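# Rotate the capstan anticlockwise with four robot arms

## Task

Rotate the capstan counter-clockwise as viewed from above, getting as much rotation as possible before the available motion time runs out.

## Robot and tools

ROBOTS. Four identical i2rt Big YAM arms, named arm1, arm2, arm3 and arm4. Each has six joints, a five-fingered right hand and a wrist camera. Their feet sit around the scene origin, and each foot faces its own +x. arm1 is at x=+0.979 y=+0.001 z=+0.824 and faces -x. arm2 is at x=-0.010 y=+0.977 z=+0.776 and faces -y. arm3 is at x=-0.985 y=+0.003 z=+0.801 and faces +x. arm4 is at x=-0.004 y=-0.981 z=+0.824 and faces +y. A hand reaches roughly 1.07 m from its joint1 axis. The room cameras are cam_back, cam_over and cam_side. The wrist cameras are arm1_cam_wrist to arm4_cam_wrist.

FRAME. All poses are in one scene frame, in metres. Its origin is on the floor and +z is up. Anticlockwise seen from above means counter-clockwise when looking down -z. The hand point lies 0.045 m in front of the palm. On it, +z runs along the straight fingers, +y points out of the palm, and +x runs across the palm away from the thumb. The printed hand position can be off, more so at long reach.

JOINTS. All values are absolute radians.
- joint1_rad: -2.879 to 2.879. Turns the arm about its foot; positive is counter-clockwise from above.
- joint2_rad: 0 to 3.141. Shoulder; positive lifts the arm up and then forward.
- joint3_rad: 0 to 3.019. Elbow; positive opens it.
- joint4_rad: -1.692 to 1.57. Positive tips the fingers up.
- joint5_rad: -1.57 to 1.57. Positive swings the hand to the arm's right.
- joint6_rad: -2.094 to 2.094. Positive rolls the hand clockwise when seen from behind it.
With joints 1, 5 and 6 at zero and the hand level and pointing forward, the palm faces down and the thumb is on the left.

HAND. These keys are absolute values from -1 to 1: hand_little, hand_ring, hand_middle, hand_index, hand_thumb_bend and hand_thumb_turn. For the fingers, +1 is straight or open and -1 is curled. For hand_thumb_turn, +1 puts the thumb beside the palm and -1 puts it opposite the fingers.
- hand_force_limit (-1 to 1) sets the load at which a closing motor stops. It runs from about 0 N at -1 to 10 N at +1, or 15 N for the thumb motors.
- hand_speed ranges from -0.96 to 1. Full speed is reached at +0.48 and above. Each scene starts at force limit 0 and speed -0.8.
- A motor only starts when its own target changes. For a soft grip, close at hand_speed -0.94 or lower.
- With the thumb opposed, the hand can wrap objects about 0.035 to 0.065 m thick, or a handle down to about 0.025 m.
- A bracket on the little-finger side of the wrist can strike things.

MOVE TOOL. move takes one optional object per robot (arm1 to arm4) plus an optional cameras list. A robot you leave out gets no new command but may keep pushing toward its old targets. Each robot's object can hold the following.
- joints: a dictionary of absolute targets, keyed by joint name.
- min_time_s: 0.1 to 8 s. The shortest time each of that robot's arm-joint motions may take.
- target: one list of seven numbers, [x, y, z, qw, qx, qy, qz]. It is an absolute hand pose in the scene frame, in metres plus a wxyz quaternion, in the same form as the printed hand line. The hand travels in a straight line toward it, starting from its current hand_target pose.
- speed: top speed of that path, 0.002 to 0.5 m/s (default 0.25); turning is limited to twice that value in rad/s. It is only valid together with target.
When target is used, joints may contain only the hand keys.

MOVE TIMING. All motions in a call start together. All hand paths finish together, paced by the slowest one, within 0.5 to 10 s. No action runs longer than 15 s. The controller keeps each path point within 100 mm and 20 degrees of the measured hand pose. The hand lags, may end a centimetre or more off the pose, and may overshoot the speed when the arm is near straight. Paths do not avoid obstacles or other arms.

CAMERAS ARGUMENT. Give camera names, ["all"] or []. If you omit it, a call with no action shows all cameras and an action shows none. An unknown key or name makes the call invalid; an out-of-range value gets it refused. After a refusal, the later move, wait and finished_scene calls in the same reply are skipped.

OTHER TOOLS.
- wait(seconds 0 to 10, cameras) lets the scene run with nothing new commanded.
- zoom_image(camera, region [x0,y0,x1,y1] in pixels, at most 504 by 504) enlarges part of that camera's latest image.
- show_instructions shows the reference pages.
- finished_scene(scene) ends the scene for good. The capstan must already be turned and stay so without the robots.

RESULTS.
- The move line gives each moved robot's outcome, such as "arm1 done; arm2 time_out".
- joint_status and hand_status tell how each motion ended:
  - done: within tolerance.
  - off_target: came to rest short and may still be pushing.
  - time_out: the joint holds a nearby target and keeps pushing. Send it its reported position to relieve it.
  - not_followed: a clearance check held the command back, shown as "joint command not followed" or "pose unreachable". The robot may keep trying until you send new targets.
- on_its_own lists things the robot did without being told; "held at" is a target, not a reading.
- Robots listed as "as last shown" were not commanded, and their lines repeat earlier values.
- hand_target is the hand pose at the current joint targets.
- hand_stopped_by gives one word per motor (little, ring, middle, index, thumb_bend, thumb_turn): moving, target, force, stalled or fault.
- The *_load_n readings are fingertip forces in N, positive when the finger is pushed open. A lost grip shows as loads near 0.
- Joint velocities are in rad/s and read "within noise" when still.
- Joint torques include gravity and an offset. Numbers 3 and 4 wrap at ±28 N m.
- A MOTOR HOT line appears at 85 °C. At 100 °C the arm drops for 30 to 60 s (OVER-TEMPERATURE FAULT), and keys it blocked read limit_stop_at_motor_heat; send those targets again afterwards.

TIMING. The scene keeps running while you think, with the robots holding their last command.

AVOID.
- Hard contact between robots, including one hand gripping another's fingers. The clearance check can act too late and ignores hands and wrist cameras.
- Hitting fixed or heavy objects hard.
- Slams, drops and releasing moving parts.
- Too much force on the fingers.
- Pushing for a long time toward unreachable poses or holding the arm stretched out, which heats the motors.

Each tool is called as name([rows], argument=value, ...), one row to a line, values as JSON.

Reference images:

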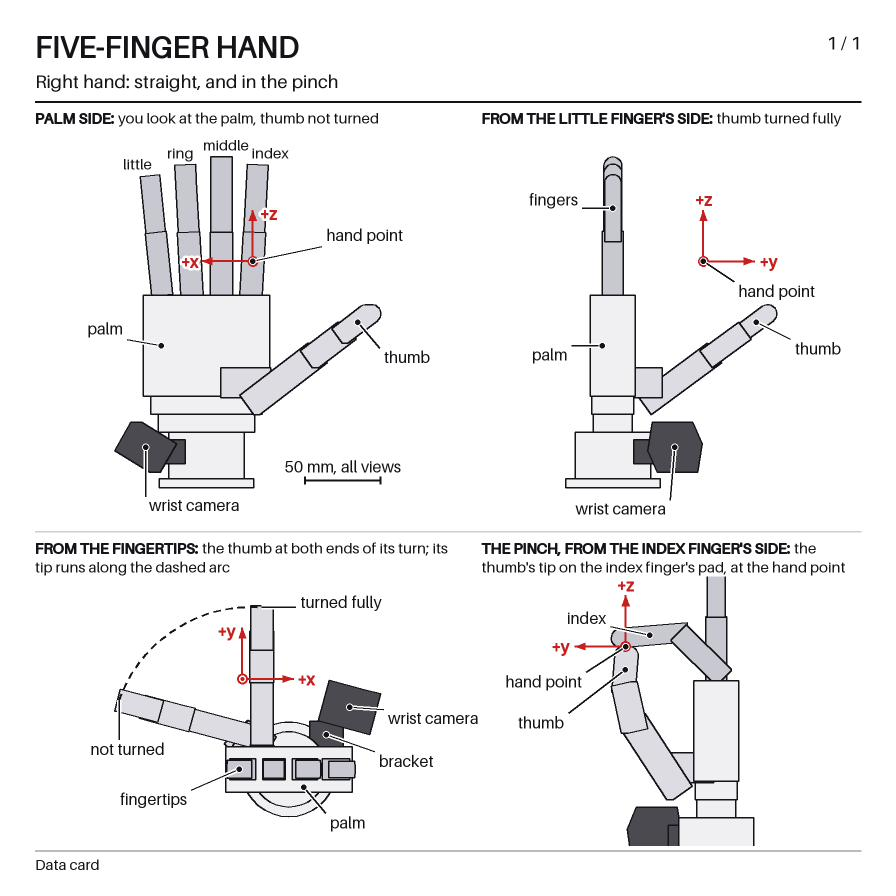

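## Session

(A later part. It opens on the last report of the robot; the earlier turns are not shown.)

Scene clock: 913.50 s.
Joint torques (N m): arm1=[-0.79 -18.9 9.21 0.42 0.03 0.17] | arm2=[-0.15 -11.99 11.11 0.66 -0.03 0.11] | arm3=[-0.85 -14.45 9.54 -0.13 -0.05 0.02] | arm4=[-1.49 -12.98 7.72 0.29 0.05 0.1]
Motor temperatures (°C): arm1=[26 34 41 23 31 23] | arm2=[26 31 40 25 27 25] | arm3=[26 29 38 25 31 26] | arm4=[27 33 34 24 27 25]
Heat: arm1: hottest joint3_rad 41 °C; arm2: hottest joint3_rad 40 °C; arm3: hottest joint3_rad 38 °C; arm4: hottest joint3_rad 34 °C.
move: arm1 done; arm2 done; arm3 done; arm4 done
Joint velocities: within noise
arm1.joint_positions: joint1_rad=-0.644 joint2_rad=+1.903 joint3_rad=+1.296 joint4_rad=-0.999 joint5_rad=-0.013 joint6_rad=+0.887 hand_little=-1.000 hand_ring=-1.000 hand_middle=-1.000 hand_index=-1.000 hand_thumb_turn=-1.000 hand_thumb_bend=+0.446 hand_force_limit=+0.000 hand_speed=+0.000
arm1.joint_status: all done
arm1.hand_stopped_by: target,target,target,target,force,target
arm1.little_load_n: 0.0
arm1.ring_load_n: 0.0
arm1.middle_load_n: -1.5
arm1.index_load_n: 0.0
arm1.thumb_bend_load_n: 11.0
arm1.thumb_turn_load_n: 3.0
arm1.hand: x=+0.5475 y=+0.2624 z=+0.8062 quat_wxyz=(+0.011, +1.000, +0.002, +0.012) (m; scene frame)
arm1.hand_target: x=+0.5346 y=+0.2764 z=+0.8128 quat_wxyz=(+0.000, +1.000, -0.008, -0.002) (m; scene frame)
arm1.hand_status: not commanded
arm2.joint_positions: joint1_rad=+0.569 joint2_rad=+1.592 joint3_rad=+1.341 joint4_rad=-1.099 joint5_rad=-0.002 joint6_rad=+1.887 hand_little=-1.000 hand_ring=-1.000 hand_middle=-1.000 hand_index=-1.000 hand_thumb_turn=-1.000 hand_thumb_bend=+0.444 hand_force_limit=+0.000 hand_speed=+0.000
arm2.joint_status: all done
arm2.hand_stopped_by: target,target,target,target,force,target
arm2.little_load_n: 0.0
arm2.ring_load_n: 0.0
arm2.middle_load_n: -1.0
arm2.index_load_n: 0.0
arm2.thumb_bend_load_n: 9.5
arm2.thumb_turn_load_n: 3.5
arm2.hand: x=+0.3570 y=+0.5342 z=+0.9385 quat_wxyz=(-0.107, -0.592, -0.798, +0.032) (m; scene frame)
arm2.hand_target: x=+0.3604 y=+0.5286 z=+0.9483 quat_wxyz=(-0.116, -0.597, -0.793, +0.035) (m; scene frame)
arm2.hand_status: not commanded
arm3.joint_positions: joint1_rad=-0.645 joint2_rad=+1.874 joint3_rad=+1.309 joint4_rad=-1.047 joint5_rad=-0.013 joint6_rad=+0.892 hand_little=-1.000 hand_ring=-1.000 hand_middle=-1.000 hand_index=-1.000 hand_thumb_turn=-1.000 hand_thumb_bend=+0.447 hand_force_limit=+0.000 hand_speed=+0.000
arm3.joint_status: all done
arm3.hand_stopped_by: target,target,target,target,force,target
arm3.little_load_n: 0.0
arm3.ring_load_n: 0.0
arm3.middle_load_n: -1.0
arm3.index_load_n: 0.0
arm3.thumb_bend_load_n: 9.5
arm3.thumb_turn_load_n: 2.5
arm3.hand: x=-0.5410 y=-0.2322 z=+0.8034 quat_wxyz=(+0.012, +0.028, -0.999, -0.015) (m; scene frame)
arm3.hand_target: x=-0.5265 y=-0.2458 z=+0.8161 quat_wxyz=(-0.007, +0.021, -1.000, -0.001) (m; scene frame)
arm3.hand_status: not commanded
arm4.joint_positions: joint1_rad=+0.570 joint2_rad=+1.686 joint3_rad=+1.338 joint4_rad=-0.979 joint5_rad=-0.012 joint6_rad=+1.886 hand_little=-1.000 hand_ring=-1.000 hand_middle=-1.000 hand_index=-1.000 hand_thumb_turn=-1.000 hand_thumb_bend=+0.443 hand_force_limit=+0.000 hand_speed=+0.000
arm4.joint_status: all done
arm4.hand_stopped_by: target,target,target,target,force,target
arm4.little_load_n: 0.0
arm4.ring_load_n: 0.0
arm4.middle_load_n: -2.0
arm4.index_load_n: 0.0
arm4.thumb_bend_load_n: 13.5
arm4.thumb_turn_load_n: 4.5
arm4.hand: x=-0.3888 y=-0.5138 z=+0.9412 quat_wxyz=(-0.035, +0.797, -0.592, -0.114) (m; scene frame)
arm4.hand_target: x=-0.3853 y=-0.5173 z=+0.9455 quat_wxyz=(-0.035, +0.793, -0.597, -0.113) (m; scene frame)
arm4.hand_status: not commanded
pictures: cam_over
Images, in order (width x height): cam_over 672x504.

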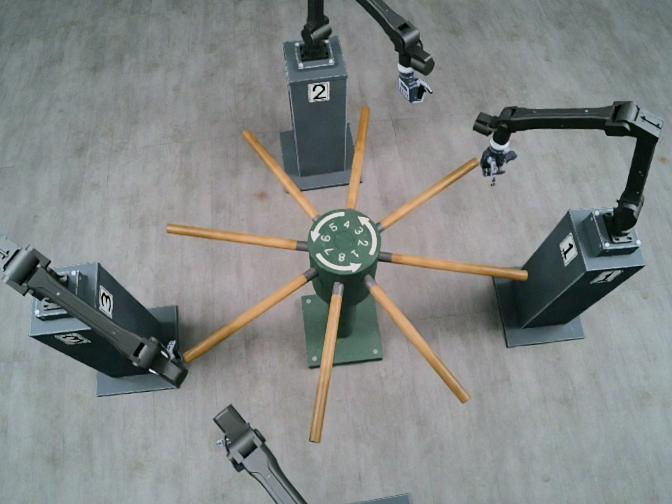

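move(arm1={"joints":{"joint1_rad":0.57,"joint2_rad":1.67,"joint3_rad":1.33,"joint4_rad":-0.99,"joint6_rad":1.9}}, arm3={"joints":{"joint1_rad":0.57,"joint2_rad":1.63,"joint3_rad":1.345,"joint4_rad":-1.04,"joint6_rad":1.9}}, arm2={"joints":{"joint1_rad":-0.65,"joint2_rad":1.83,"joint6_rad":0.9}}, arm4={"joints":{"joint1_rad":-0.65,"joint2_rad":1.91,"joint6_rad":0.9}})

move(arm1={"joints":{"joint1_rad":-0.65,"joint2_rad":1.91,"joint6_rad":0.9}}, arm3={"joints":{"joint1_rad":-0.65,"joint2_rad":1.87,"joint6_rad":0.9}}, arm2={"joints":{"joint1_rad":0.57,"joint2_rad":1.59,"joint3_rad":1.36,"joint4_rad":-1.10,"joint6_rad":1.9}}, arm4={"joints":{"joint1_rad":0.57,"joint2_rad":1.67,"joint3_rad":1.33,"joint4_rad":-0.99,"joint6_rad":1.9}})

move(arm1={"joints":{"joint1_rad":0.57,"joint2_rad":1.67,"joint3_rad":1.33,"joint4_rad":-0.99,"joint6_rad":1.9}}, arm3={"joints":{"joint1_rad":0.57,"joint2_rad":1.63,"joint3_rad":1.345,"joint4_rad":-1.04,"joint6_rad":1.9}}, arm2={"joints":{"joint1_rad":-0.65,"joint2_rad":1.83,"joint6_rad":0.9}}, arm4={"joints":{"joint1_rad":-0.65,"joint2_rad":1.91,"joint6_rad":0.9}})

move(arm1={"joints":{"joint1_rad":-0.65,"joint2_rad":1.91,"joint6_rad":0.9}}, arm3={"joints":{"joint1_rad":-0.65,"joint2_rad":1.87,"joint6_rad":0.9}}, arm2={"joints":{"joint1_rad":0.57,"joint2_rad":1.59,"joint3_rad":1.36,"joint4_rad":-1.10,"joint6_rad":1.9}}, arm4={"joints":{"joint1_rad":0.57,"joint2_rad":1.67,"joint3_rad":1.33,"joint4_rad":-0.99,"joint6_rad":1.9}})

move(arm1={"joints":{"joint1_rad":0.57,"joint2_rad":1.67,"joint3_rad":1.33,"joint4_rad":-0.99,"joint6_rad":1.9}}, arm3={"joints":{"joint1_rad":0.57,"joint2_rad":1.63,"joint3_rad":1.345,"joint4_rad":-1.04,"joint6_rad":1.9}}, arm2={"joints":{"joint1_rad":-0.65,"joint2_rad":1.83,"joint6_rad":0.9}}, arm4={"joints":{"joint1_rad":-0.65,"joint2_rad":1.91,"joint6_rad":0.9}})

move(arm1={"joints":{"joint1_rad":-0.65,"joint2_rad":1.91,"joint6_rad":0.9}}, arm3={"joints":{"joint1_rad":-0.65,"joint2_rad":1.87,"joint6_rad":0.9}}, arm2={"joints":{"joint1_rad":0.57,"joint2_rad":1.59,"joint3_rad":1.36,"joint4_rad":-1.10,"joint6_rad":1.9}}, arm4={"joints":{"joint1_rad":0.57,"joint2_rad":1.67,"joint3_rad":1.33,"joint4_rad":-0.99,"joint6_rad":1.9}})

move(arm1={"joints":{"joint1_rad":0.57,"joint2_rad":1.67,"joint3_rad":1.33,"joint4_rad":-0.99,"joint6_rad":1.9}}, arm3={"joints":{"joint1_rad":0.57,"joint2_rad":1.63,"joint3_rad":1.345,"joint4_rad":-1.04,"joint6_rad":1.9}}, arm2={"joints":{"joint1_rad":-0.65,"joint2_rad":1.83,"joint6_rad":0.9}}, arm4={"joints":{"joint1_rad":-0.65,"joint2_rad":1.91,"joint6_rad":0.9}})

move(arm1={"joints":{"joint1_rad":-0.65,"joint2_rad":1.91,"joint6_rad":0.9}}, arm3={"joints":{"joint1_rad":-0.65,"joint2_rad":1.87,"joint6_rad":0.9}}, arm2={"joints":{"joint1_rad":0.57,"joint2_rad":1.59,"joint3_rad":1.36,"joint4_rad":-1.10,"joint6_rad":1.9}}, arm4={"joints":{"joint1_rad":0.57,"joint2_rad":1.67,"joint3_rad":1.33,"joint4_rad":-0.99,"joint6_rad":1.9}}, cameras=["cam_over"])

zoom_image(camera="cam_over", region=[300, 200, 390, 280])

Scene clock: 948.83 s.
Joint torques (N m): arm1=[-0.38 -18.67 8.39 0.42 0.11 0.18] | arm2=[0.26 -13.57 11.55 0.51 0 0.1] | arm3=[-0.73 -12.45 9.25 0.08 0.04 0.03] | arm4=[-0.97 -13.45 10.07 0.57 0.02 0.1]
Motor temperatures (°C): arm1=[26 34 43 23 27 23] | arm2=[26 31 41 25 26 25] | arm3=[26 29 38 25 29 26] | arm4=[27 33 34 24 26 25]
Heat: arm1: hottest joint3_rad 43 °C; arm2: hottest joint3_rad 41 °C; arm3: hottest joint3_rad 38 °C; arm4: hottest joint3_rad 34 °C.
move: arm1 done; arm2 done; arm3 done; arm4 done
Joint velocities: within noise
arm1.joint_positions: joint1_rad=+0.573 joint2_rad=+1.676 joint3_rad=+1.327 joint4_rad=-0.985 joint5_rad=-0.016 joint6_rad=+1.888 hand_little=-1.000 hand_ring=-1.000 hand_middle=-1.000 hand_index=-1.000 hand_thumb_turn=-1.000 hand_thumb_bend=+0.446 hand_force_limit=+0.000 hand_speed=+0.000
arm1.joint_status: all done
arm1.hand_stopped_by: target,target,target,target,force,target
arm1.little_load_n: 0.0
arm1.ring_load_n: 0.0
arm1.middle_load_n: -1.0
arm1.index_load_n: 0.0
arm1.thumb_bend_load_n: 11.0
arm1.thumb_turn_load_n: 3.0
arm1.hand: x=+0.4910 y=-0.3490 z=+0.9382 quat_wxyz=(+0.051, +0.987, +0.110, -0.101) (m; scene frame)
arm1.hand_target: x=+0.4889 y=-0.3472 z=+0.9422 quat_wxyz=(+0.052, +0.988, +0.103, -0.103) (m; scene frame)
arm1.hand_status: not commanded
arm2.joint_positions: joint1_rad=-0.656 joint2_rad=+1.830 joint3_rad=+1.319 joint4_rad=-1.109 joint5_rad=-0.002 joint6_rad=+0.886 hand_little=-1.000 hand_ring=-1.000 hand_middle=-1.000 hand_index=-1.000 hand_thumb_turn=-1.000 hand_thumb_bend=+0.444 hand_force_limit=+0.000 hand_speed=+0.000
arm2.joint_status: all done
arm2.hand_stopped_by: target,target,target,target,force,target
arm2.little_load_n: 0.0
arm2.ring_load_n: 0.0
arm2.middle_load_n: -1.5
arm2.index_load_n: 0.0
arm2.thumb_bend_load_n: 9.5
arm2.thumb_turn_load_n: 3.0
arm2.hand: x=-0.2388 y=+0.5386 z=+0.7992 quat_wxyz=(+0.001, -0.682, -0.731, -0.026) (m; scene frame)
arm2.hand_target: x=-0.2485 y=+0.5196 z=+0.8117 quat_wxyz=(-0.002, -0.685, -0.729, -0.002) (m; scene frame)
arm2.hand_status: not commanded
arm3.joint_positions: joint1_rad=+0.572 joint2_rad=+1.631 joint3_rad=+1.330 joint4_rad=-1.039 joint5_rad=-0.014 joint6_rad=+1.892 hand_little=-1.000 hand_ring=-1.000 hand_middle=-1.000 hand_index=-1.000 hand_thumb_turn=-1.000 hand_thumb_bend=+0.447 hand_force_limit=+0.000 hand_speed=+0.000
arm3.joint_status: all done
arm3.hand_stopped_by: target,target,target,target,force,target
arm3.little_load_n: 0.0
arm3.ring_load_n: 0.0
arm3.middle_load_n: -1.0
arm3.index_load_n: 0.0
arm3.thumb_bend_load_n: 9.5
arm3.thumb_turn_load_n: 2.5
arm3.hand: x=-0.5281 y=+0.3720 z=+0.9418 quat_wxyz=(-0.100, +0.136, -0.984, -0.055) (m; scene frame)
arm3.hand_target: x=-0.5225 y=+0.3738 z=+0.9494 quat_wxyz=(-0.107, +0.131, -0.984, -0.058) (m; scene frame)
arm3.hand_status: not commanded
arm4.joint_positions: joint1_rad=-0.655 joint2_rad=+1.915 joint3_rad=+1.290 joint4_rad=-1.001 joint5_rad=-0.010 joint6_rad=+0.886 hand_little=-1.000 hand_ring=-1.000 hand_middle=-1.000 hand_index=-1.000 hand_thumb_turn=-1.000 hand_thumb_bend=+0.443 hand_force_limit=+0.000 hand_speed=+0.000
arm4.joint_status: all done
arm4.hand_stopped_by: target,target,target,target,force,target
arm4.little_load_n: 0.0
arm4.ring_load_n: 0.0
arm4.middle_load_n: -1.5
arm4.index_load_n: 0.0
arm4.thumb_bend_load_n: 13.5
arm4.thumb_turn_load_n: 4.5
arm4.hand: x=+0.2279 y=-0.5390 z=+0.7992 quat_wxyz=(+0.026, +0.730, -0.683, +0.001) (m; scene frame)
arm4.hand_target: x=+0.2396 y=-0.5182 z=+0.8133 quat_wxyz=(-0.002, +0.727, -0.686, -0.002) (m; scene frame)
arm4.hand_status: not commanded
pictures: none

Scene clock: 950.97 s.
Joint torques (N m): arm1=[-0.79 -18.96 9.2 0.42 0.03 0.17] | arm2=[-0.15 -11.93 11.18 0.7 -0.04 0.12] | arm3=[-0.73 -14.39 9.52 -0.2 -0.03 0.02] | arm4=[-1.44 -13.33 7.79 0.2 0.05 0.09]
Motor temperatures (°C): arm1=[26 34 43 23 29 23] | arm2=[26 31 41 25 26 25] | arm3=[26 29 38 25 30 26] | arm4=[27 33 34 24 26 25]
Heat: arm1: hottest joint3_rad 43 °C; arm2: hottest joint3_rad 41 °C; arm3: hottest joint3_rad 38 °C; arm4: hottest joint3_rad 34 °C.
move: arm1 done; arm2 done; arm3 done; arm4 done
Joint velocities: within noise
arm1.joint_positions: joint1_rad=-0.644 joint2_rad=+1.902 joint3_rad=+1.296 joint4_rad=-0.998 joint5_rad=-0.013 joint6_rad=+0.887 hand_little=-1.000 hand_ring=-1.000 hand_middle=-1.000 hand_index=-1.000 hand_thumb_turn=-1.000 hand_thumb_bend=+0.446 hand_force_limit=+0.000 hand_speed=+0.000
arm1.joint_status: all done
arm1.hand_stopped_by: target,target,target,target,force,target
arm1.little_load_n: 0.0
arm1.ring_load_n: 0.0
arm1.middle_load_n: -1.5
arm1.index_load_n: 0.0
arm1.thumb_bend_load_n: 11.0
arm1.thumb_turn_load_n: 3.0
arm1.hand: x=+0.5474 y=+0.2622 z=+0.8063 quat_wxyz=(+0.011, +1.000, +0.002, +0.012) (m; scene frame)
arm1.hand_target: x=+0.5346 y=+0.2761 z=+0.8127 quat_wxyz=(+0.000, +1.000, -0.007, -0.002) (m; scene frame)
arm1.hand_status: not commanded
arm2.joint_positions: joint1_rad=+0.569 joint2_rad=+1.591 joint3_rad=+1.341 joint4_rad=-1.099 joint5_rad=-0.002 joint6_rad=+1.887 hand_little=-1.000 hand_ring=-1.000 hand_middle=-1.000 hand_index=-1.000 hand_thumb_turn=-1.000 hand_thumb_bend=+0.444 hand_force_limit=+0.000 hand_speed=+0.000
arm2.joint_status: all done
arm2.hand_stopped_by: target,target,target,target,force,target
arm2.little_load_n: 0.0
arm2.ring_load_n: 0.0
arm2.middle_load_n: -1.0
arm2.index_load_n: 0.0
arm2.thumb_bend_load_n: 9.5
arm2.thumb_turn_load_n: 3.0
arm2.hand: x=+0.3571 y=+0.5345 z=+0.9385 quat_wxyz=(-0.106, -0.592, -0.798, +0.032) (m; scene frame)
arm2.hand_target: x=+0.3606 y=+0.5286 z=+0.9484 quat_wxyz=(-0.116, -0.597, -0.793, +0.035) (m; scene frame)
arm2.hand_status: not commanded
arm3.joint_positions: joint1_rad=-0.645 joint2_rad=+1.873 joint3_rad=+1.309 joint4_rad=-1.046 joint5_rad=-0.013 joint6_rad=+0.892 hand_little=-1.000 hand_ring=-1.000 hand_middle=-1.000 hand_index=-1.000 hand_thumb_turn=-1.000 hand_thumb_bend=+0.447 hand_force_limit=+0.000 hand_speed=+0.000
arm3.joint_status: all done
arm3.hand_stopped_by: target,target,target,target,force,target
arm3.little_load_n: 0.0
arm3.ring_load_n: 0.0
arm3.middle_load_n: -1.0
arm3.index_load_n: 0.0
arm3.thumb_bend_load_n: 10.0
arm3.thumb_turn_load_n: 2.5
arm3.hand: x=-0.5409 y=-0.2323 z=+0.8036 quat_wxyz=(+0.011, +0.028, -0.999, -0.015) (m; scene frame)
arm3.hand_target: x=-0.5263 y=-0.2460 z=+0.8163 quat_wxyz=(-0.007, +0.021, -1.000, -0.001) (m; scene frame)
arm3.hand_status: not commanded
arm4.joint_positions: joint1_rad=+0.570 joint2_rad=+1.686 joint3_rad=+1.338 joint4_rad=-0.979 joint5_rad=-0.012 joint6_rad=+1.886 hand_little=-1.000 hand_ring=-1.000 hand_middle=-1.000 hand_index=-1.000 hand_thumb_turn=-1.000 hand_thumb_bend=+0.443 hand_force_limit=+0.000 hand_speed=+0.000
arm4.joint_status: all done
arm4.hand_stopped_by: target,target,target,target,force,target
arm4.little_load_n: 0.0
arm4.ring_load_n: 0.0
arm4.middle_load_n: -1.5
arm4.index_load_n: 0.0
arm4.thumb_bend_load_n: 13.5
arm4.thumb_turn_load_n: 4.5
arm4.hand: x=-0.3890 y=-0.5139 z=+0.9412 quat_wxyz=(-0.035, +0.797, -0.592, -0.114) (m; scene frame)
arm4.hand_target: x=-0.3855 y=-0.5174 z=+0.9454 quat_wxyz=(-0.035, +0.793, -0.597, -0.113) (m; scene frame)
arm4.hand_status: not commanded
pictures: none

Scene clock: 953.00 s.
Joint torques (N m): arm1=[-0.44 -18.73 8.38 0.42 0.11 0.18] | arm2=[0.32 -13.63 11.54 0.5 0 0.1] | arm3=[-0.85 -12.63 9.17 0.1 0.03 0.04] | arm4=[-1.2 -12.92 10.03 0.49 0.01 0.08]
Motor temperatures (°C): arm1=[26 34 42 23 29 23] | arm2=[26 31 41 25 26 25] | arm3=[26 29 38 25 30 26] | arm4=[27 33 34 24 27 25]
Heat: arm1: hottest joint3_rad 42 °C; arm2: hottest joint3_rad 41 °C; arm3: hottest joint3_rad 38 °C; arm4: hottest joint3_rad 34 °C.
move: arm1 done; arm2 done; arm3 done; arm4 done
Joint velocities: within noise
arm1.joint_positions: joint1_rad=+0.573 joint2_rad=+1.676 joint3_rad=+1.327 joint4_rad=-0.985 joint5_rad=-0.017 joint6_rad=+1.888 hand_little=-1.000 hand_ring=-1.000 hand_middle=-1.000 hand_index=-1.000 hand_thumb_turn=-1.000 hand_thumb_bend=+0.446 hand_force_limit=+0.000 hand_speed=+0.000
arm1.joint_status: all done
arm1.hand_stopped_by: target,target,target,target,force,target
arm1.little_load_n: 0.0
arm1.ring_load_n: 0.0
arm1.middle_load_n: -1.5
arm1.index_load_n: 0.0
arm1.thumb_bend_load_n: 11.0
arm1.thumb_turn_load_n: 3.0
arm1.hand: x=+0.4909 y=-0.3492 z=+0.9382 quat_wxyz=(+0.052, +0.987, +0.110, -0.101) (m; scene frame)
arm1.hand_target: x=+0.4890 y=-0.3474 z=+0.9423 quat_wxyz=(+0.052, +0.988, +0.103, -0.103) (m; scene frame)
arm1.hand_status: not commanded
arm2.joint_positions: joint1_rad=-0.656 joint2_rad=+1.830 joint3_rad=+1.319 joint4_rad=-1.109 joint5_rad=-0.002 joint6_rad=+0.886 hand_little=-1.000 hand_ring=-1.000 hand_middle=-1.000 hand_index=-1.000 hand_thumb_turn=-1.000 hand_thumb_bend=+0.444 hand_force_limit=+0.000 hand_speed=+0.000
arm2.joint_status: all done
arm2.hand_stopped_by: target,target,target,target,force,target
arm2.little_load_n: 0.0
arm2.ring_load_n: 0.0
arm2.middle_load_n: -1.0
arm2.index_load_n: 0.0
arm2.thumb_bend_load_n: 9.5
arm2.thumb_turn_load_n: 3.0
arm2.hand: x=-0.2389 y=+0.5385 z=+0.7993 quat_wxyz=(+0.001, -0.682, -0.731, -0.026) (m; scene frame)
arm2.hand_target: x=-0.2485 y=+0.5194 z=+0.8118 quat_wxyz=(-0.002, -0.685, -0.729, -0.002) (m; scene frame)
arm2.hand_status: not commanded
arm3.joint_positions: joint1_rad=+0.572 joint2_rad=+1.631 joint3_rad=+1.330 joint4_rad=-1.039 joint5_rad=-0.015 joint6_rad=+1.892 hand_little=-1.000 hand_ring=-1.000 hand_middle=-1.000 hand_index=-1.000 hand_thumb_turn=-1.000 hand_thumb_bend=+0.447 hand_force_limit=+0.000 hand_speed=+0.000
arm3.joint_status: all done
arm3.hand_stopped_by: target,target,target,target,force,target
arm3.little_load_n: 0.0
arm3.ring_load_n: 0.0
arm3.middle_load_n: -1.5
arm3.index_load_n: 0.0
arm3.thumb_bend_load_n: 10.0
arm3.thumb_turn_load_n: 2.5
arm3.hand: x=-0.5281 y=+0.3720 z=+0.9418 quat_wxyz=(-0.100, +0.136, -0.984, -0.055) (m; scene frame)
arm3.hand_target: x=-0.5226 y=+0.3738 z=+0.9494 quat_wxyz=(-0.107, +0.131, -0.984, -0.058) (m; scene frame)
arm3.hand_status: not commanded
arm4.joint_positions: joint1_rad=-0.655 joint2_rad=+1.915 joint3_rad=+1.289 joint4_rad=-1.001 joint5_rad=-0.010 joint6_rad=+0.886 hand_little=-1.000 hand_ring=-1.000 hand_middle=-1.000 hand_index=-1.000 hand_thumb_turn=-1.000 hand_thumb_bend=+0.443 hand_force_limit=+0.000 hand_speed=+0.000
arm4.joint_status: all done
arm4.hand_stopped_by: target,target,target,target,force,target
arm4.little_load_n: 0.0
arm4.ring_load_n: 0.5
arm4.middle_load_n: -1.5
arm4.index_load_n: 0.0
arm4.thumb_bend_load_n: 13.5
arm4.thumb_turn_load_n: 4.5
arm4.hand: x=+0.2278 y=-0.5392 z=+0.7991 quat_wxyz=(+0.026, +0.730, -0.683, +0.001) (m; scene frame)
arm4.hand_target: x=+0.2394 y=-0.5183 z=+0.8133 quat_wxyz=(-0.002, +0.727, -0.686, -0.002) (m; scene frame)
arm4.hand_status: not commanded
pictures: none

Scene clock: 955.13 s.
Joint torques (N m): arm1=[-0.85 -18.96 9.21 0.42 0.03 0.17] | arm2=[-0.15 -11.99 11.12 0.68 -0.03 0.11] | arm3=[-1.2 -14.39 9.51 -0.18 -0.03 0.04] | arm4=[-1.49 -13.16 7.77 0.24 0.06 0.11]
Motor temperatures (°C): arm1=[26 34 42 23 30 23] | arm2=[26 31 41 25 26 25] | arm3=[26 29 38 25 31 26] | arm4=[27 33 34 24 27 25]
Heat: arm1: hottest joint3_rad 42 °C; arm2: hottest joint3_rad 41 °C; arm3: hottest joint3_rad 38 °C; arm4: hottest joint3_rad 34 °C.
move: arm1 done; arm2 done; arm3 done; arm4 done
Joint velocities: within noise
arm1.joint_positions: joint1_rad=-0.644 joint2_rad=+1.903 joint3_rad=+1.296 joint4_rad=-0.999 joint5_rad=-0.013 joint6_rad=+0.888 hand_little=-1.000 hand_ring=-1.000 hand_middle=-1.000 hand_index=-1.000 hand_thumb_turn=-1.000 hand_thumb_bend=+0.446 hand_force_limit=+0.000 hand_speed=+0.000
arm1.joint_status: all done
arm1.hand_stopped_by: target,target,target,target,force,target
arm1.little_load_n: 0.0
arm1.ring_load_n: 0.0
arm1.middle_load_n: -1.5
arm1.index_load_n: 0.0
arm1.thumb_bend_load_n: 10.5
arm1.thumb_turn_load_n: 3.0
arm1.hand: x=+0.5476 y=+0.2623 z=+0.8061 quat_wxyz=(+0.011, +1.000, +0.001, +0.012) (m; scene frame)
arm1.hand_target: x=+0.5347 y=+0.2763 z=+0.8126 quat_wxyz=(+0.000, +1.000, -0.008, -0.002) (m; scene frame)
arm1.hand_status: not commanded
arm2.joint_positions: joint1_rad=+0.569 joint2_rad=+1.592 joint3_rad=+1.341 joint4_rad=-1.099 joint5_rad=-0.002 joint6_rad=+1.886 hand_little=-1.000 hand_ring=-1.000 hand_middle=-1.000 hand_index=-1.000 hand_thumb_turn=-1.000 hand_thumb_bend=+0.444 hand_force_limit=+0.000 hand_speed=+0.000
arm2.joint_status: all done
arm2.hand_stopped_by: target,target,target,target,force,target
arm2.little_load_n: 0.0
arm2.ring_load_n: 0.0
arm2.middle_load_n: -1.0
arm2.index_load_n: 0.0
arm2.thumb_bend_load_n: 9.5
arm2.thumb_turn_load_n: 3.0
arm2.hand: x=+0.3572 y=+0.5343 z=+0.9385 quat_wxyz=(-0.107, -0.592, -0.798, +0.032) (m; scene frame)
arm2.hand_target: x=+0.3606 y=+0.5287 z=+0.9484 quat_wxyz=(-0.116, -0.597, -0.793, +0.035) (m; scene frame)
arm2.hand_status: not commanded
arm3.joint_positions: joint1_rad=-0.644 joint2_rad=+1.873 joint3_rad=+1.309 joint4_rad=-1.047 joint5_rad=-0.013 joint6_rad=+0.892 hand_little=-1.000 hand_ring=-1.000 hand_middle=-1.000 hand_index=-1.000 hand_thumb_turn=-1.000 hand_thumb_bend=+0.447 hand_force_limit=+0.000 hand_speed=+0.000
arm3.joint_status: all done
arm3.hand_stopped_by: target,target,target,target,force,target
arm3.little_load_n: 0.0
arm3.ring_load_n: 0.0
arm3.middle_load_n: -1.0
arm3.index_load_n: 0.0
arm3.thumb_bend_load_n: 9.5
arm3.thumb_turn_load_n: 2.5
arm3.hand: x=-0.5409 y=-0.2320 z=+0.8036 quat_wxyz=(+0.012, +0.028, -0.999, -0.015) (m; scene frame)
arm3.hand_target: x=-0.5265 y=-0.2458 z=+0.8162 quat_wxyz=(-0.007, +0.022, -1.000, -0.001) (m; scene frame)
arm3.hand_status: not commanded
arm4.joint_positions: joint1_rad=+0.569 joint2_rad=+1.686 joint3_rad=+1.338 joint4_rad=-0.979 joint5_rad=-0.012 joint6_rad=+1.886 hand_little=-1.000 hand_ring=-1.000 hand_middle=-1.000 hand_index=-1.000 hand_thumb_turn=-1.000 hand_thumb_bend=+0.443 hand_force_limit=+0.000 hand_speed=+0.000
arm4.joint_status: all done
arm4.hand_stopped_by: target,target,target,target,force,target
arm4.little_load_n: 0.0
arm4.ring_load_n: 0.0
arm4.middle_load_n: -1.5
arm4.index_load_n: 0.0
arm4.thumb_bend_load_n: 14.0
arm4.thumb_turn_load_n: 4.5
arm4.hand: x=-0.3887 y=-0.5135 z=+0.9411 quat_wxyz=(-0.035, +0.797, -0.592, -0.114) (m; scene frame)
arm4.hand_target: x=-0.3853 y=-0.5170 z=+0.9455 quat_wxyz=(-0.035, +0.793, -0.598, -0.113) (m; scene frame)
arm4.hand_status: not commanded
pictures: none

Scene clock: 957.17 s.
Joint torques (N m): arm1=[-0.44 -18.61 8.38 0.42 0.11 0.18] | arm2=[0.32 -13.63 11.51 0.51 0 0.1] | arm3=[-0.73 -12.75 9.17 0.13 0.01 0.03] | arm4=[-1.03 -13.51 10.17 0.47 0.03 0.09]
Motor temperatures (°C): arm1=[26 34 42 23 30 23] | arm2=[26 31 41 25 27 25] | arm3=[26 29 38 25 30 26] | arm4=[27 33 34 24 27 25]
Heat: arm1: hottest joint3_rad 42 °C; arm2: hottest joint3_rad 41 °C; arm3: hottest joint3_rad 38 °C; arm4: hottest joint3_rad 34 °C.
move: arm1 done; arm2 done; arm3 done; arm4 done
Joint velocities: within noise
arm1.joint_positions: joint1_rad=+0.573 joint2_rad=+1.675 joint3_rad=+1.327 joint4_rad=-0.985 joint5_rad=-0.017 joint6_rad=+1.887 hand_little=-1.000 hand_ring=-1.000 hand_middle=-1.000 hand_index=-1.000 hand_thumb_turn=-1.000 hand_thumb_bend=+0.446 hand_force_limit=+0.000 hand_speed=+0.000
arm1.joint_status: all done
arm1.hand_stopped_by: target,target,target,target,force,target
arm1.little_load_n: 0.0
arm1.ring_load_n: 0.0
arm1.middle_load_n: -1.5
arm1.index_load_n: 0.0
arm1.thumb_bend_load_n: 11.0
arm1.thumb_turn_load_n: 3.0
arm1.hand: x=+0.4910 y=-0.3494 z=+0.9388 quat_wxyz=(+0.052, +0.987, +0.111, -0.101) (m; scene frame)
arm1.hand_target: x=+0.4890 y=-0.3474 z=+0.9427 quat_wxyz=(+0.052, +0.988, +0.103, -0.103) (m; scene frame)
arm1.hand_status: not commanded
arm2.joint_positions: joint1_rad=-0.656 joint2_rad=+1.830 joint3_rad=+1.319 joint4_rad=-1.109 joint5_rad=-0.002 joint6_rad=+0.887 hand_little=-1.000 hand_ring=-1.000 hand_middle=-1.000 hand_index=-1.000 hand_thumb_turn=-1.000 hand_thumb_bend=+0.444 hand_force_limit=+0.000 hand_speed=+0.000
arm2.joint_status: all done
arm2.hand_stopped_by: target,target,target,target,force,target
arm2.little_load_n: 0.0
arm2.ring_load_n: 0.0
arm2.middle_load_n: -1.0
arm2.index_load_n: 0.0
arm2.thumb_bend_load_n: 9.5
arm2.thumb_turn_load_n: 3.0
arm2.hand: x=-0.2391 y=+0.5385 z=+0.7993 quat_wxyz=(+0.001, -0.682, -0.731, -0.026) (m; scene frame)
arm2.hand_target: x=-0.2487 y=+0.5195 z=+0.8118 quat_wxyz=(-0.002, -0.685, -0.728, -0.002) (m; scene frame)
arm2.hand_status: not commanded
arm3.joint_positions: joint1_rad=+0.571 joint2_rad=+1.631 joint3_rad=+1.331 joint4_rad=-1.039 joint5_rad=-0.014 joint6_rad=+1.892 hand_little=-1.000 hand_ring=-1.000 hand_middle=-1.000 hand_index=-1.000 hand_thumb_turn=-1.000 hand_thumb_bend=+0.447 hand_force_limit=+0.000 hand_speed=+0.000
arm3.joint_status: all done
arm3.hand_stopped_by: target,target,target,target,force,target
arm3.little_load_n: 0.0
arm3.ring_load_n: 0.0
arm3.middle_load_n: -1.0
arm3.index_load_n: 0.0
arm3.thumb_bend_load_n: 10.0
arm3.thumb_turn_load_n: 2.5
arm3.hand: x=-0.5277 y=+0.3717 z=+0.9420 quat_wxyz=(-0.101, +0.136, -0.984, -0.055) (m; scene frame)
arm3.hand_target: x=-0.5223 y=+0.3736 z=+0.9495 quat_wxyz=(-0.107, +0.131, -0.984, -0.058) (m; scene frame)
arm3.hand_status: not commanded
arm4.joint_positions: joint1_rad=-0.654 joint2_rad=+1.916 joint3_rad=+1.289 joint4_rad=-1.000 joint5_rad=-0.011 joint6_rad=+0.885 hand_little=-1.000 hand_ring=-1.000 hand_middle=-1.000 hand_index=-1.000 hand_thumb_turn=-1.000 hand_thumb_bend=+0.443 hand_force_limit=+0.000 hand_speed=+0.000
arm4.joint_status: all done
arm4.hand_stopped_by: target,target,target,target,force,target
arm4.little_load_n: 0.0
arm4.ring_load_n: 0.0
arm4.middle_load_n: -1.5
arm4.index_load_n: 0.0
arm4.thumb_bend_load_n: 13.5
arm4.thumb_turn_load_n: 5.0
arm4.hand: x=+0.2274 y=-0.5389 z=+0.7989 quat_wxyz=(+0.026, +0.730, -0.682, +0.001) (m; scene frame)
arm4.hand_target: x=+0.2395 y=-0.5180 z=+0.8134 quat_wxyz=(-0.002, +0.727, -0.686, -0.002) (m; scene frame)
arm4.hand_status: not commanded
pictures: none

Scene clock: 959.30 s.
Joint torques (N m): arm1=[-0.85 -18.96 9.21 0.43 0.03 0.17] | arm2=[-0.09 -11.93 11.17 0.68 -0.04 0.12] | arm3=[-1.08 -14.27 9.48 -0.21 -0.04 0.02] | arm4=[-1.44 -13.27 7.82 0.25 0.07 0.07]
Motor temperatures (°C): arm1=[26 34 42 23 31 23] | arm2=[26 31 41 25 27 25] | arm3=[26 29 38 25 31 26] | arm4=[27 33 34 24 27 25]
Heat: arm1: hottest joint3_rad 42 °C; arm2: hottest joint3_rad 41 °C; arm3: hottest joint3_rad 38 °C; arm4: hottest joint3_rad 34 °C.
move: arm1 done; arm2 done; arm3 done; arm4 done
Joint velocities: within noise
arm1.joint_positions: joint1_rad=-0.644 joint2_rad=+1.903 joint3_rad=+1.296 joint4_rad=-0.999 joint5_rad=-0.013 joint6_rad=+0.888 hand_little=-1.000 hand_ring=-1.000 hand_middle=-1.000 hand_index=-1.000 hand_thumb_turn=-1.000 hand_thumb_bend=+0.446 hand_force_limit=+0.000 hand_speed=+0.000
arm1.joint_status: all done
arm1.hand_stopped_by: target,target,target,target,force,target
arm1.little_load_n: 0.0
arm1.ring_load_n: 0.0
arm1.middle_load_n: -1.5
arm1.index_load_n: 0.0
arm1.thumb_bend_load_n: 11.0
arm1.thumb_turn_load_n: 3.0
arm1.hand: x=+0.5474 y=+0.2622 z=+0.8060 quat_wxyz=(+0.011, +1.000, +0.002, +0.012) (m; scene frame)
arm1.hand_target: x=+0.5345 y=+0.2762 z=+0.8126 quat_wxyz=(+0.000, +1.000, -0.008, -0.002) (m; scene frame)
arm1.hand_status: not commanded
arm2.joint_positions: joint1_rad=+0.569 joint2_rad=+1.592 joint3_rad=+1.341 joint4_rad=-1.099 joint5_rad=-0.002 joint6_rad=+1.886 hand_little=-1.000 hand_ring=-1.000 hand_middle=-1.000 hand_index=-1.000 hand_thumb_turn=-1.000 hand_thumb_bend=+0.444 hand_force_limit=+0.000 hand_speed=+0.000
arm2.joint_status: all done
arm2.hand_stopped_by: target,target,target,target,force,target
arm2.little_load_n: 0.0
arm2.ring_load_n: 0.0
arm2.middle_load_n: -1.0
arm2.index_load_n: 0.0
arm2.thumb_bend_load_n: 9.5
arm2.thumb_turn_load_n: 3.0
arm2.hand: x=+0.3571 y=+0.5344 z=+0.9383 quat_wxyz=(-0.106, -0.592, -0.798, +0.032) (m; scene frame)
arm2.hand_target: x=+0.3605 y=+0.5287 z=+0.9482 quat_wxyz=(-0.116, -0.597, -0.793, +0.035) (m; scene frame)
arm2.hand_status: not commanded
arm3.joint_positions: joint1_rad=-0.644 joint2_rad=+1.874 joint3_rad=+1.310 joint4_rad=-1.047 joint5_rad=-0.013 joint6_rad=+0.892 hand_little=-1.000 hand_ring=-1.000 hand_middle=-1.000 hand_index=-1.000 hand_thumb_turn=-1.000 hand_thumb_bend=+0.447 hand_force_limit=+0.000 hand_speed=+0.000
arm3.joint_status: all done
arm3.hand_stopped_by: target,target,target,target,force,target
arm3.little_load_n: 0.0
arm3.ring_load_n: 0.0
arm3.middle_load_n: -1.0
arm3.index_load_n: 0.0
arm3.thumb_bend_load_n: 10.0
arm3.thumb_turn_load_n: 2.5
arm3.hand: x=-0.5408 y=-0.2321 z=+0.8035 quat_wxyz=(+0.012, +0.028, -0.999, -0.015) (m; scene frame)
arm3.hand_target: x=-0.5263 y=-0.2458 z=+0.8162 quat_wxyz=(-0.007, +0.022, -1.000, -0.001) (m; scene frame)
arm3.hand_status: not commanded
arm4.joint_positions: joint1_rad=+0.570 joint2_rad=+1.686 joint3_rad=+1.337 joint4_rad=-0.979 joint5_rad=-0.012 joint6_rad=+1.886 hand_little=-1.000 hand_ring=-1.000 hand_middle=-1.000 hand_index=-1.000 hand_thumb_turn=-1.000 hand_thumb_bend=+0.443 hand_force_limit=+0.000 hand_speed=+0.000
arm4.joint_status: all done
arm4.hand_stopped_by: target,target,target,target,force,target
arm4.little_load_n: 0.0
arm4.ring_load_n: 0.0
arm4.middle_load_n: -1.5
arm4.index_load_n: 0.0
arm4.thumb_bend_load_n: 13.5
arm4.thumb_turn_load_n: 4.5
arm4.hand: x=-0.3886 y=-0.5139 z=+0.9410 quat_wxyz=(-0.035, +0.797, -0.592, -0.114) (m; scene frame)
arm4.hand_target: x=-0.3852 y=-0.5173 z=+0.9453 quat_wxyz=(-0.035, +0.793, -0.598, -0.112) (m; scene frame)
arm4.hand_status: not commanded
pictures: none

Scene clock: 961.33 s.
Joint torques (N m): arm1=[-0.38 -18.67 8.39 0.43 0.1 0.18] | arm2=[0.38 -13.57 11.54 0.53 0 0.11] | arm3=[-0.79 -12.51 9.17 0.09 0.02 0.05] | arm4=[-1.26 -13.51 10.21 0.49 0.01 0.03]
Motor temperatures (°C): arm1=[26 34 42 23 30 23] | arm2=[26 31 41 25 27 25] | arm3=[26 29 38 25 31 26] | arm4=[27 33 34 24 28 25]
Heat: arm1: hottest joint3_rad 42 °C; arm2: hottest joint3_rad 41 °C; arm3: hottest joint3_rad 38 °C; arm4: hottest joint3_rad 34 °C.
move: arm1 done; arm2 done; arm3 done; arm4 done
Joint velocities: within noise
arm1.joint_positions: joint1_rad=+0.572 joint2_rad=+1.675 joint3_rad=+1.327 joint4_rad=-0.986 joint5_rad=-0.016 joint6_rad=+1.887 hand_little=-1.000 hand_ring=-1.000 hand_middle=-1.000 hand_index=-1.000 hand_thumb_turn=-1.000 hand_thumb_bend=+0.446 hand_force_limit=+0.000 hand_speed=+0.000
arm1.joint_status: all done
arm1.hand_stopped_by: target,target,target,target,force,target
arm1.little_load_n: 0.0
arm1.ring_load_n: 0.0
arm1.middle_load_n: -1.5
arm1.index_load_n: 0.0
arm1.thumb_bend_load_n: 11.0
arm1.thumb_turn_load_n: 3.0
arm1.hand: x=+0.4909 y=-0.3488 z=+0.9386 quat_wxyz=(+0.051, +0.987, +0.110, -0.101) (m; scene frame)
arm1.hand_target: x=+0.4890 y=-0.3471 z=+0.9423 quat_wxyz=(+0.052, +0.988, +0.103, -0.103) (m; scene frame)
arm1.hand_status: not commanded
arm2.joint_positions: joint1_rad=-0.656 joint2_rad=+1.830 joint3_rad=+1.319 joint4_rad=-1.109 joint5_rad=-0.002 joint6_rad=+0.887 hand_little=-1.000 hand_ring=-1.000 hand_middle=-1.000 hand_index=-1.000 hand_thumb_turn=-1.000 hand_thumb_bend=+0.444 hand_force_limit=+0.000 hand_speed=+0.000
arm2.joint_status: all done
arm2.hand_stopped_by: target,target,target,target,force,target
arm2.little_load_n: 0.0
arm2.ring_load_n: 0.0
arm2.middle_load_n: -1.0
arm2.index_load_n: 0.0
arm2.thumb_bend_load_n: 9.5
arm2.thumb_turn_load_n: 3.5
arm2.hand: x=-0.2388 y=+0.5386 z=+0.7992 quat_wxyz=(+0.001, -0.682, -0.731, -0.026) (m; scene frame)
arm2.hand_target: x=-0.2484 y=+0.5195 z=+0.8117 quat_wxyz=(-0.002, -0.685, -0.729, -0.002) (m; scene frame)
arm2.hand_status: not commanded
arm3.joint_positions: joint1_rad=+0.572 joint2_rad=+1.631 joint3_rad=+1.330 joint4_rad=-1.039 joint5_rad=-0.014 joint6_rad=+1.892 hand_little=-1.000 hand_ring=-1.000 hand_middle=-1.000 hand_index=-1.000 hand_thumb_turn=-1.000 hand_thumb_bend=+0.447 hand_force_limit=+0.000 hand_speed=+0.000
arm3.joint_status: all done
arm3.hand_stopped_by: target,target,target,target,force,target
arm3.little_load_n: 0.0
arm3.ring_load_n: 0.0
arm3.middle_load_n: -1.0
arm3.index_load_n: 0.0
arm3.thumb_bend_load_n: 9.5
arm3.thumb_turn_load_n: 2.5
arm3.hand: x=-0.5280 y=+0.3720 z=+0.9421 quat_wxyz=(-0.101, +0.136, -0.984, -0.055) (m; scene frame)
arm3.hand_target: x=-0.5225 y=+0.3736 z=+0.9495 quat_wxyz=(-0.107, +0.131, -0.984, -0.058) (m; scene frame)
arm3.hand_status: not commanded
arm4.joint_positions: joint1_rad=-0.655 joint2_rad=+1.915 joint3_rad=+1.290 joint4_rad=-1.001 joint5_rad=-0.010 joint6_rad=+0.885 hand_little=-1.000 hand_ring=-1.000 hand_middle=-1.000 hand_index=-1.000 hand_thumb_turn=-1.000 hand_thumb_bend=+0.443 hand_force_limit=+0.000 hand_speed=+0.000
arm4.joint_status: all done
arm4.hand_stopped_by: target,target,target,target,force,target
arm4.little_load_n: 0.0
arm4.ring_load_n: 0.0
arm4.middle_load_n: -2.0
arm4.index_load_n: 0.0
arm4.thumb_bend_load_n: 13.5
arm4.thumb_turn_load_n: 4.5
arm4.hand: x=+0.2279 y=-0.5390 z=+0.7992 quat_wxyz=(+0.026, +0.730, -0.683, +0.001) (m; scene frame)
arm4.hand_target: x=+0.2396 y=-0.5182 z=+0.8135 quat_wxyz=(-0.002, +0.727, -0.686, -0.002) (m; scene frame)
arm4.hand_status: not commanded
pictures: none

Scene clock: 963.47 s.
Joint torques (N m): arm1=[-0.85 -18.96 9.21 0.43 0.03 0.17] | arm2=[-0.15 -11.99 11.15 0.68 -0.04 0.11] | arm3=[-0.85 -14.33 9.51 -0.16 -0.03 0.01] | arm4=[-1.32 -12.92 7.75 0.23 0.07 0.09]
Motor temperatures (°C): arm1=[26 34 42 23 32 23] | arm2=[26 31 41 25 27 25] | arm3=[26 29 38 25 31 26] | arm4=[27 33 34 24 28 25]
Heat: arm1: hottest joint3_rad 42 °C; arm2: hottest joint3_rad 41 °C; arm3: hottest joint3_rad 38 °C; arm4: hottest joint3_rad 34 °C.
move: arm1 done; arm2 done; arm3 done; arm4 done
Joint velocities: within noise
arm1.joint_positions: joint1_rad=-0.644 joint2_rad=+1.903 joint3_rad=+1.296 joint4_rad=-0.999 joint5_rad=-0.013 joint6_rad=+0.888 hand_little=-1.000 hand_ring=-1.000 hand_middle=-1.000 hand_index=-1.000 hand_thumb_turn=-1.000 hand_thumb_bend=+0.446 hand_force_limit=+0.000 hand_speed=+0.000
arm1.joint_status: all done
arm1.hand_stopped_by: target,target,target,target,force,target
arm1.little_load_n: 0.0
arm1.ring_load_n: 0.5
arm1.middle_load_n: -1.0
arm1.index_load_n: 0.0
arm1.thumb_bend_load_n: 11.0
arm1.thumb_turn_load_n: 3.0
arm1.hand: x=+0.5475 y=+0.2621 z=+0.8061 quat_wxyz=(+0.011, +1.000, +0.002, +0.012) (m; scene frame)
arm1.hand_target: x=+0.5346 y=+0.2761 z=+0.8127 quat_wxyz=(+0.000, +1.000, -0.008, -0.002) (m; scene frame)
arm1.hand_status: not commanded
arm2.joint_positions: joint1_rad=+0.569 joint2_rad=+1.592 joint3_rad=+1.341 joint4_rad=-1.099 joint5_rad=-0.002 joint6_rad=+1.886 hand_little=-1.000 hand_ring=-1.000 hand_middle=-1.000 hand_index=-1.000 hand_thumb_turn=-1.000 hand_thumb_bend=+0.444 hand_force_limit=+0.000 hand_speed=+0.000
arm2.joint_status: all done
arm2.hand_stopped_by: target,target,target,target,force,target
arm2.little_load_n: 0.5
arm2.ring_load_n: 0.0
arm2.middle_load_n: -1.0
arm2.index_load_n: 0.0
arm2.thumb_bend_load_n: 9.5
arm2.thumb_turn_load_n: 3.0
arm2.hand: x=+0.3571 y=+0.5344 z=+0.9383 quat_wxyz=(-0.106, -0.592, -0.798, +0.032) (m; scene frame)
arm2.hand_target: x=+0.3606 y=+0.5286 z=+0.9483 quat_wxyz=(-0.116, -0.597, -0.793, +0.035) (m; scene frame)
arm2.hand_status: not commanded
arm3.joint_positions: joint1_rad=-0.644 joint2_rad=+1.874 joint3_rad=+1.309 joint4_rad=-1.047 joint5_rad=-0.013 joint6_rad=+0.891 hand_little=-1.000 hand_ring=-1.000 hand_middle=-1.000 hand_index=-1.000 hand_thumb_turn=-1.000 hand_thumb_bend=+0.447 hand_force_limit=+0.000 hand_speed=+0.000
arm3.joint_status: all done
arm3.hand_stopped_by: target,target,target,target,force,target
arm3.little_load_n: 0.0
arm3.ring_load_n: 0.0
arm3.middle_load_n: -1.0
arm3.index_load_n: 0.0
arm3.thumb_bend_load_n: 10.0
arm3.thumb_turn_load_n: 2.5
arm3.hand: x=-0.5409 y=-0.2318 z=+0.8034 quat_wxyz=(+0.012, +0.029, -0.999, -0.015) (m; scene frame)
arm3.hand_target: x=-0.5264 y=-0.2456 z=+0.8161 quat_wxyz=(-0.007, +0.022, -1.000, -0.001) (m; scene frame)
arm3.hand_status: not commanded
arm4.joint_positions: joint1_rad=+0.570 joint2_rad=+1.686 joint3_rad=+1.338 joint4_rad=-0.979 joint5_rad=-0.012 joint6_rad=+1.886 hand_little=-1.000 hand_ring=-1.000 hand_middle=-1.000 hand_index=-1.000 hand_thumb_turn=-1.000 hand_thumb_bend=+0.443 hand_force_limit=+0.000 hand_speed=+0.000
arm4.joint_status: all done
arm4.hand_stopped_by: target,target,target,target,force,target
arm4.little_load_n: 0.0
arm4.ring_load_n: 0.0
arm4.middle_load_n: -1.5
arm4.index_load_n: 0.0
arm4.thumb_bend_load_n: 13.5
arm4.thumb_turn_load_n: 4.5
arm4.hand: x=-0.3888 y=-0.5138 z=+0.9410 quat_wxyz=(-0.035, +0.797, -0.592, -0.114) (m; scene frame)
arm4.hand_target: x=-0.3853 y=-0.5173 z=+0.9454 quat_wxyz=(-0.035, +0.793, -0.597, -0.112) (m; scene frame)
arm4.hand_status: not commanded
pictures: cam_over
Images, in order (width x height): cam_over 672x504.

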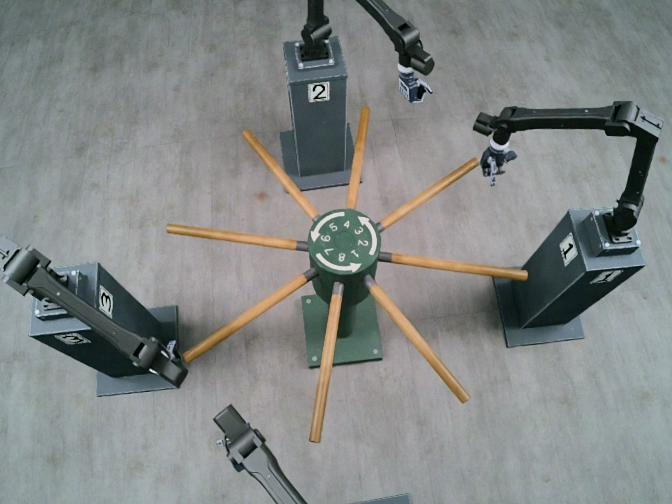

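Scaled by 5.600 from the camera's 672x504 image, which has a finer 960x720 frame.

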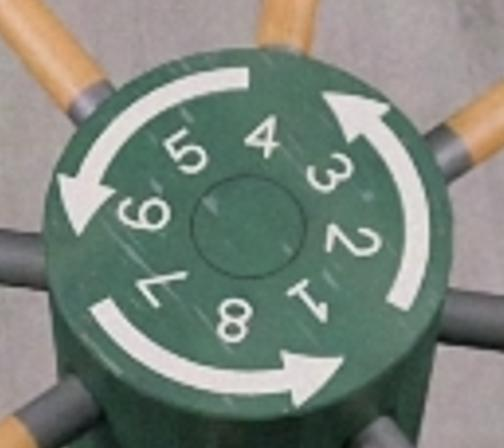

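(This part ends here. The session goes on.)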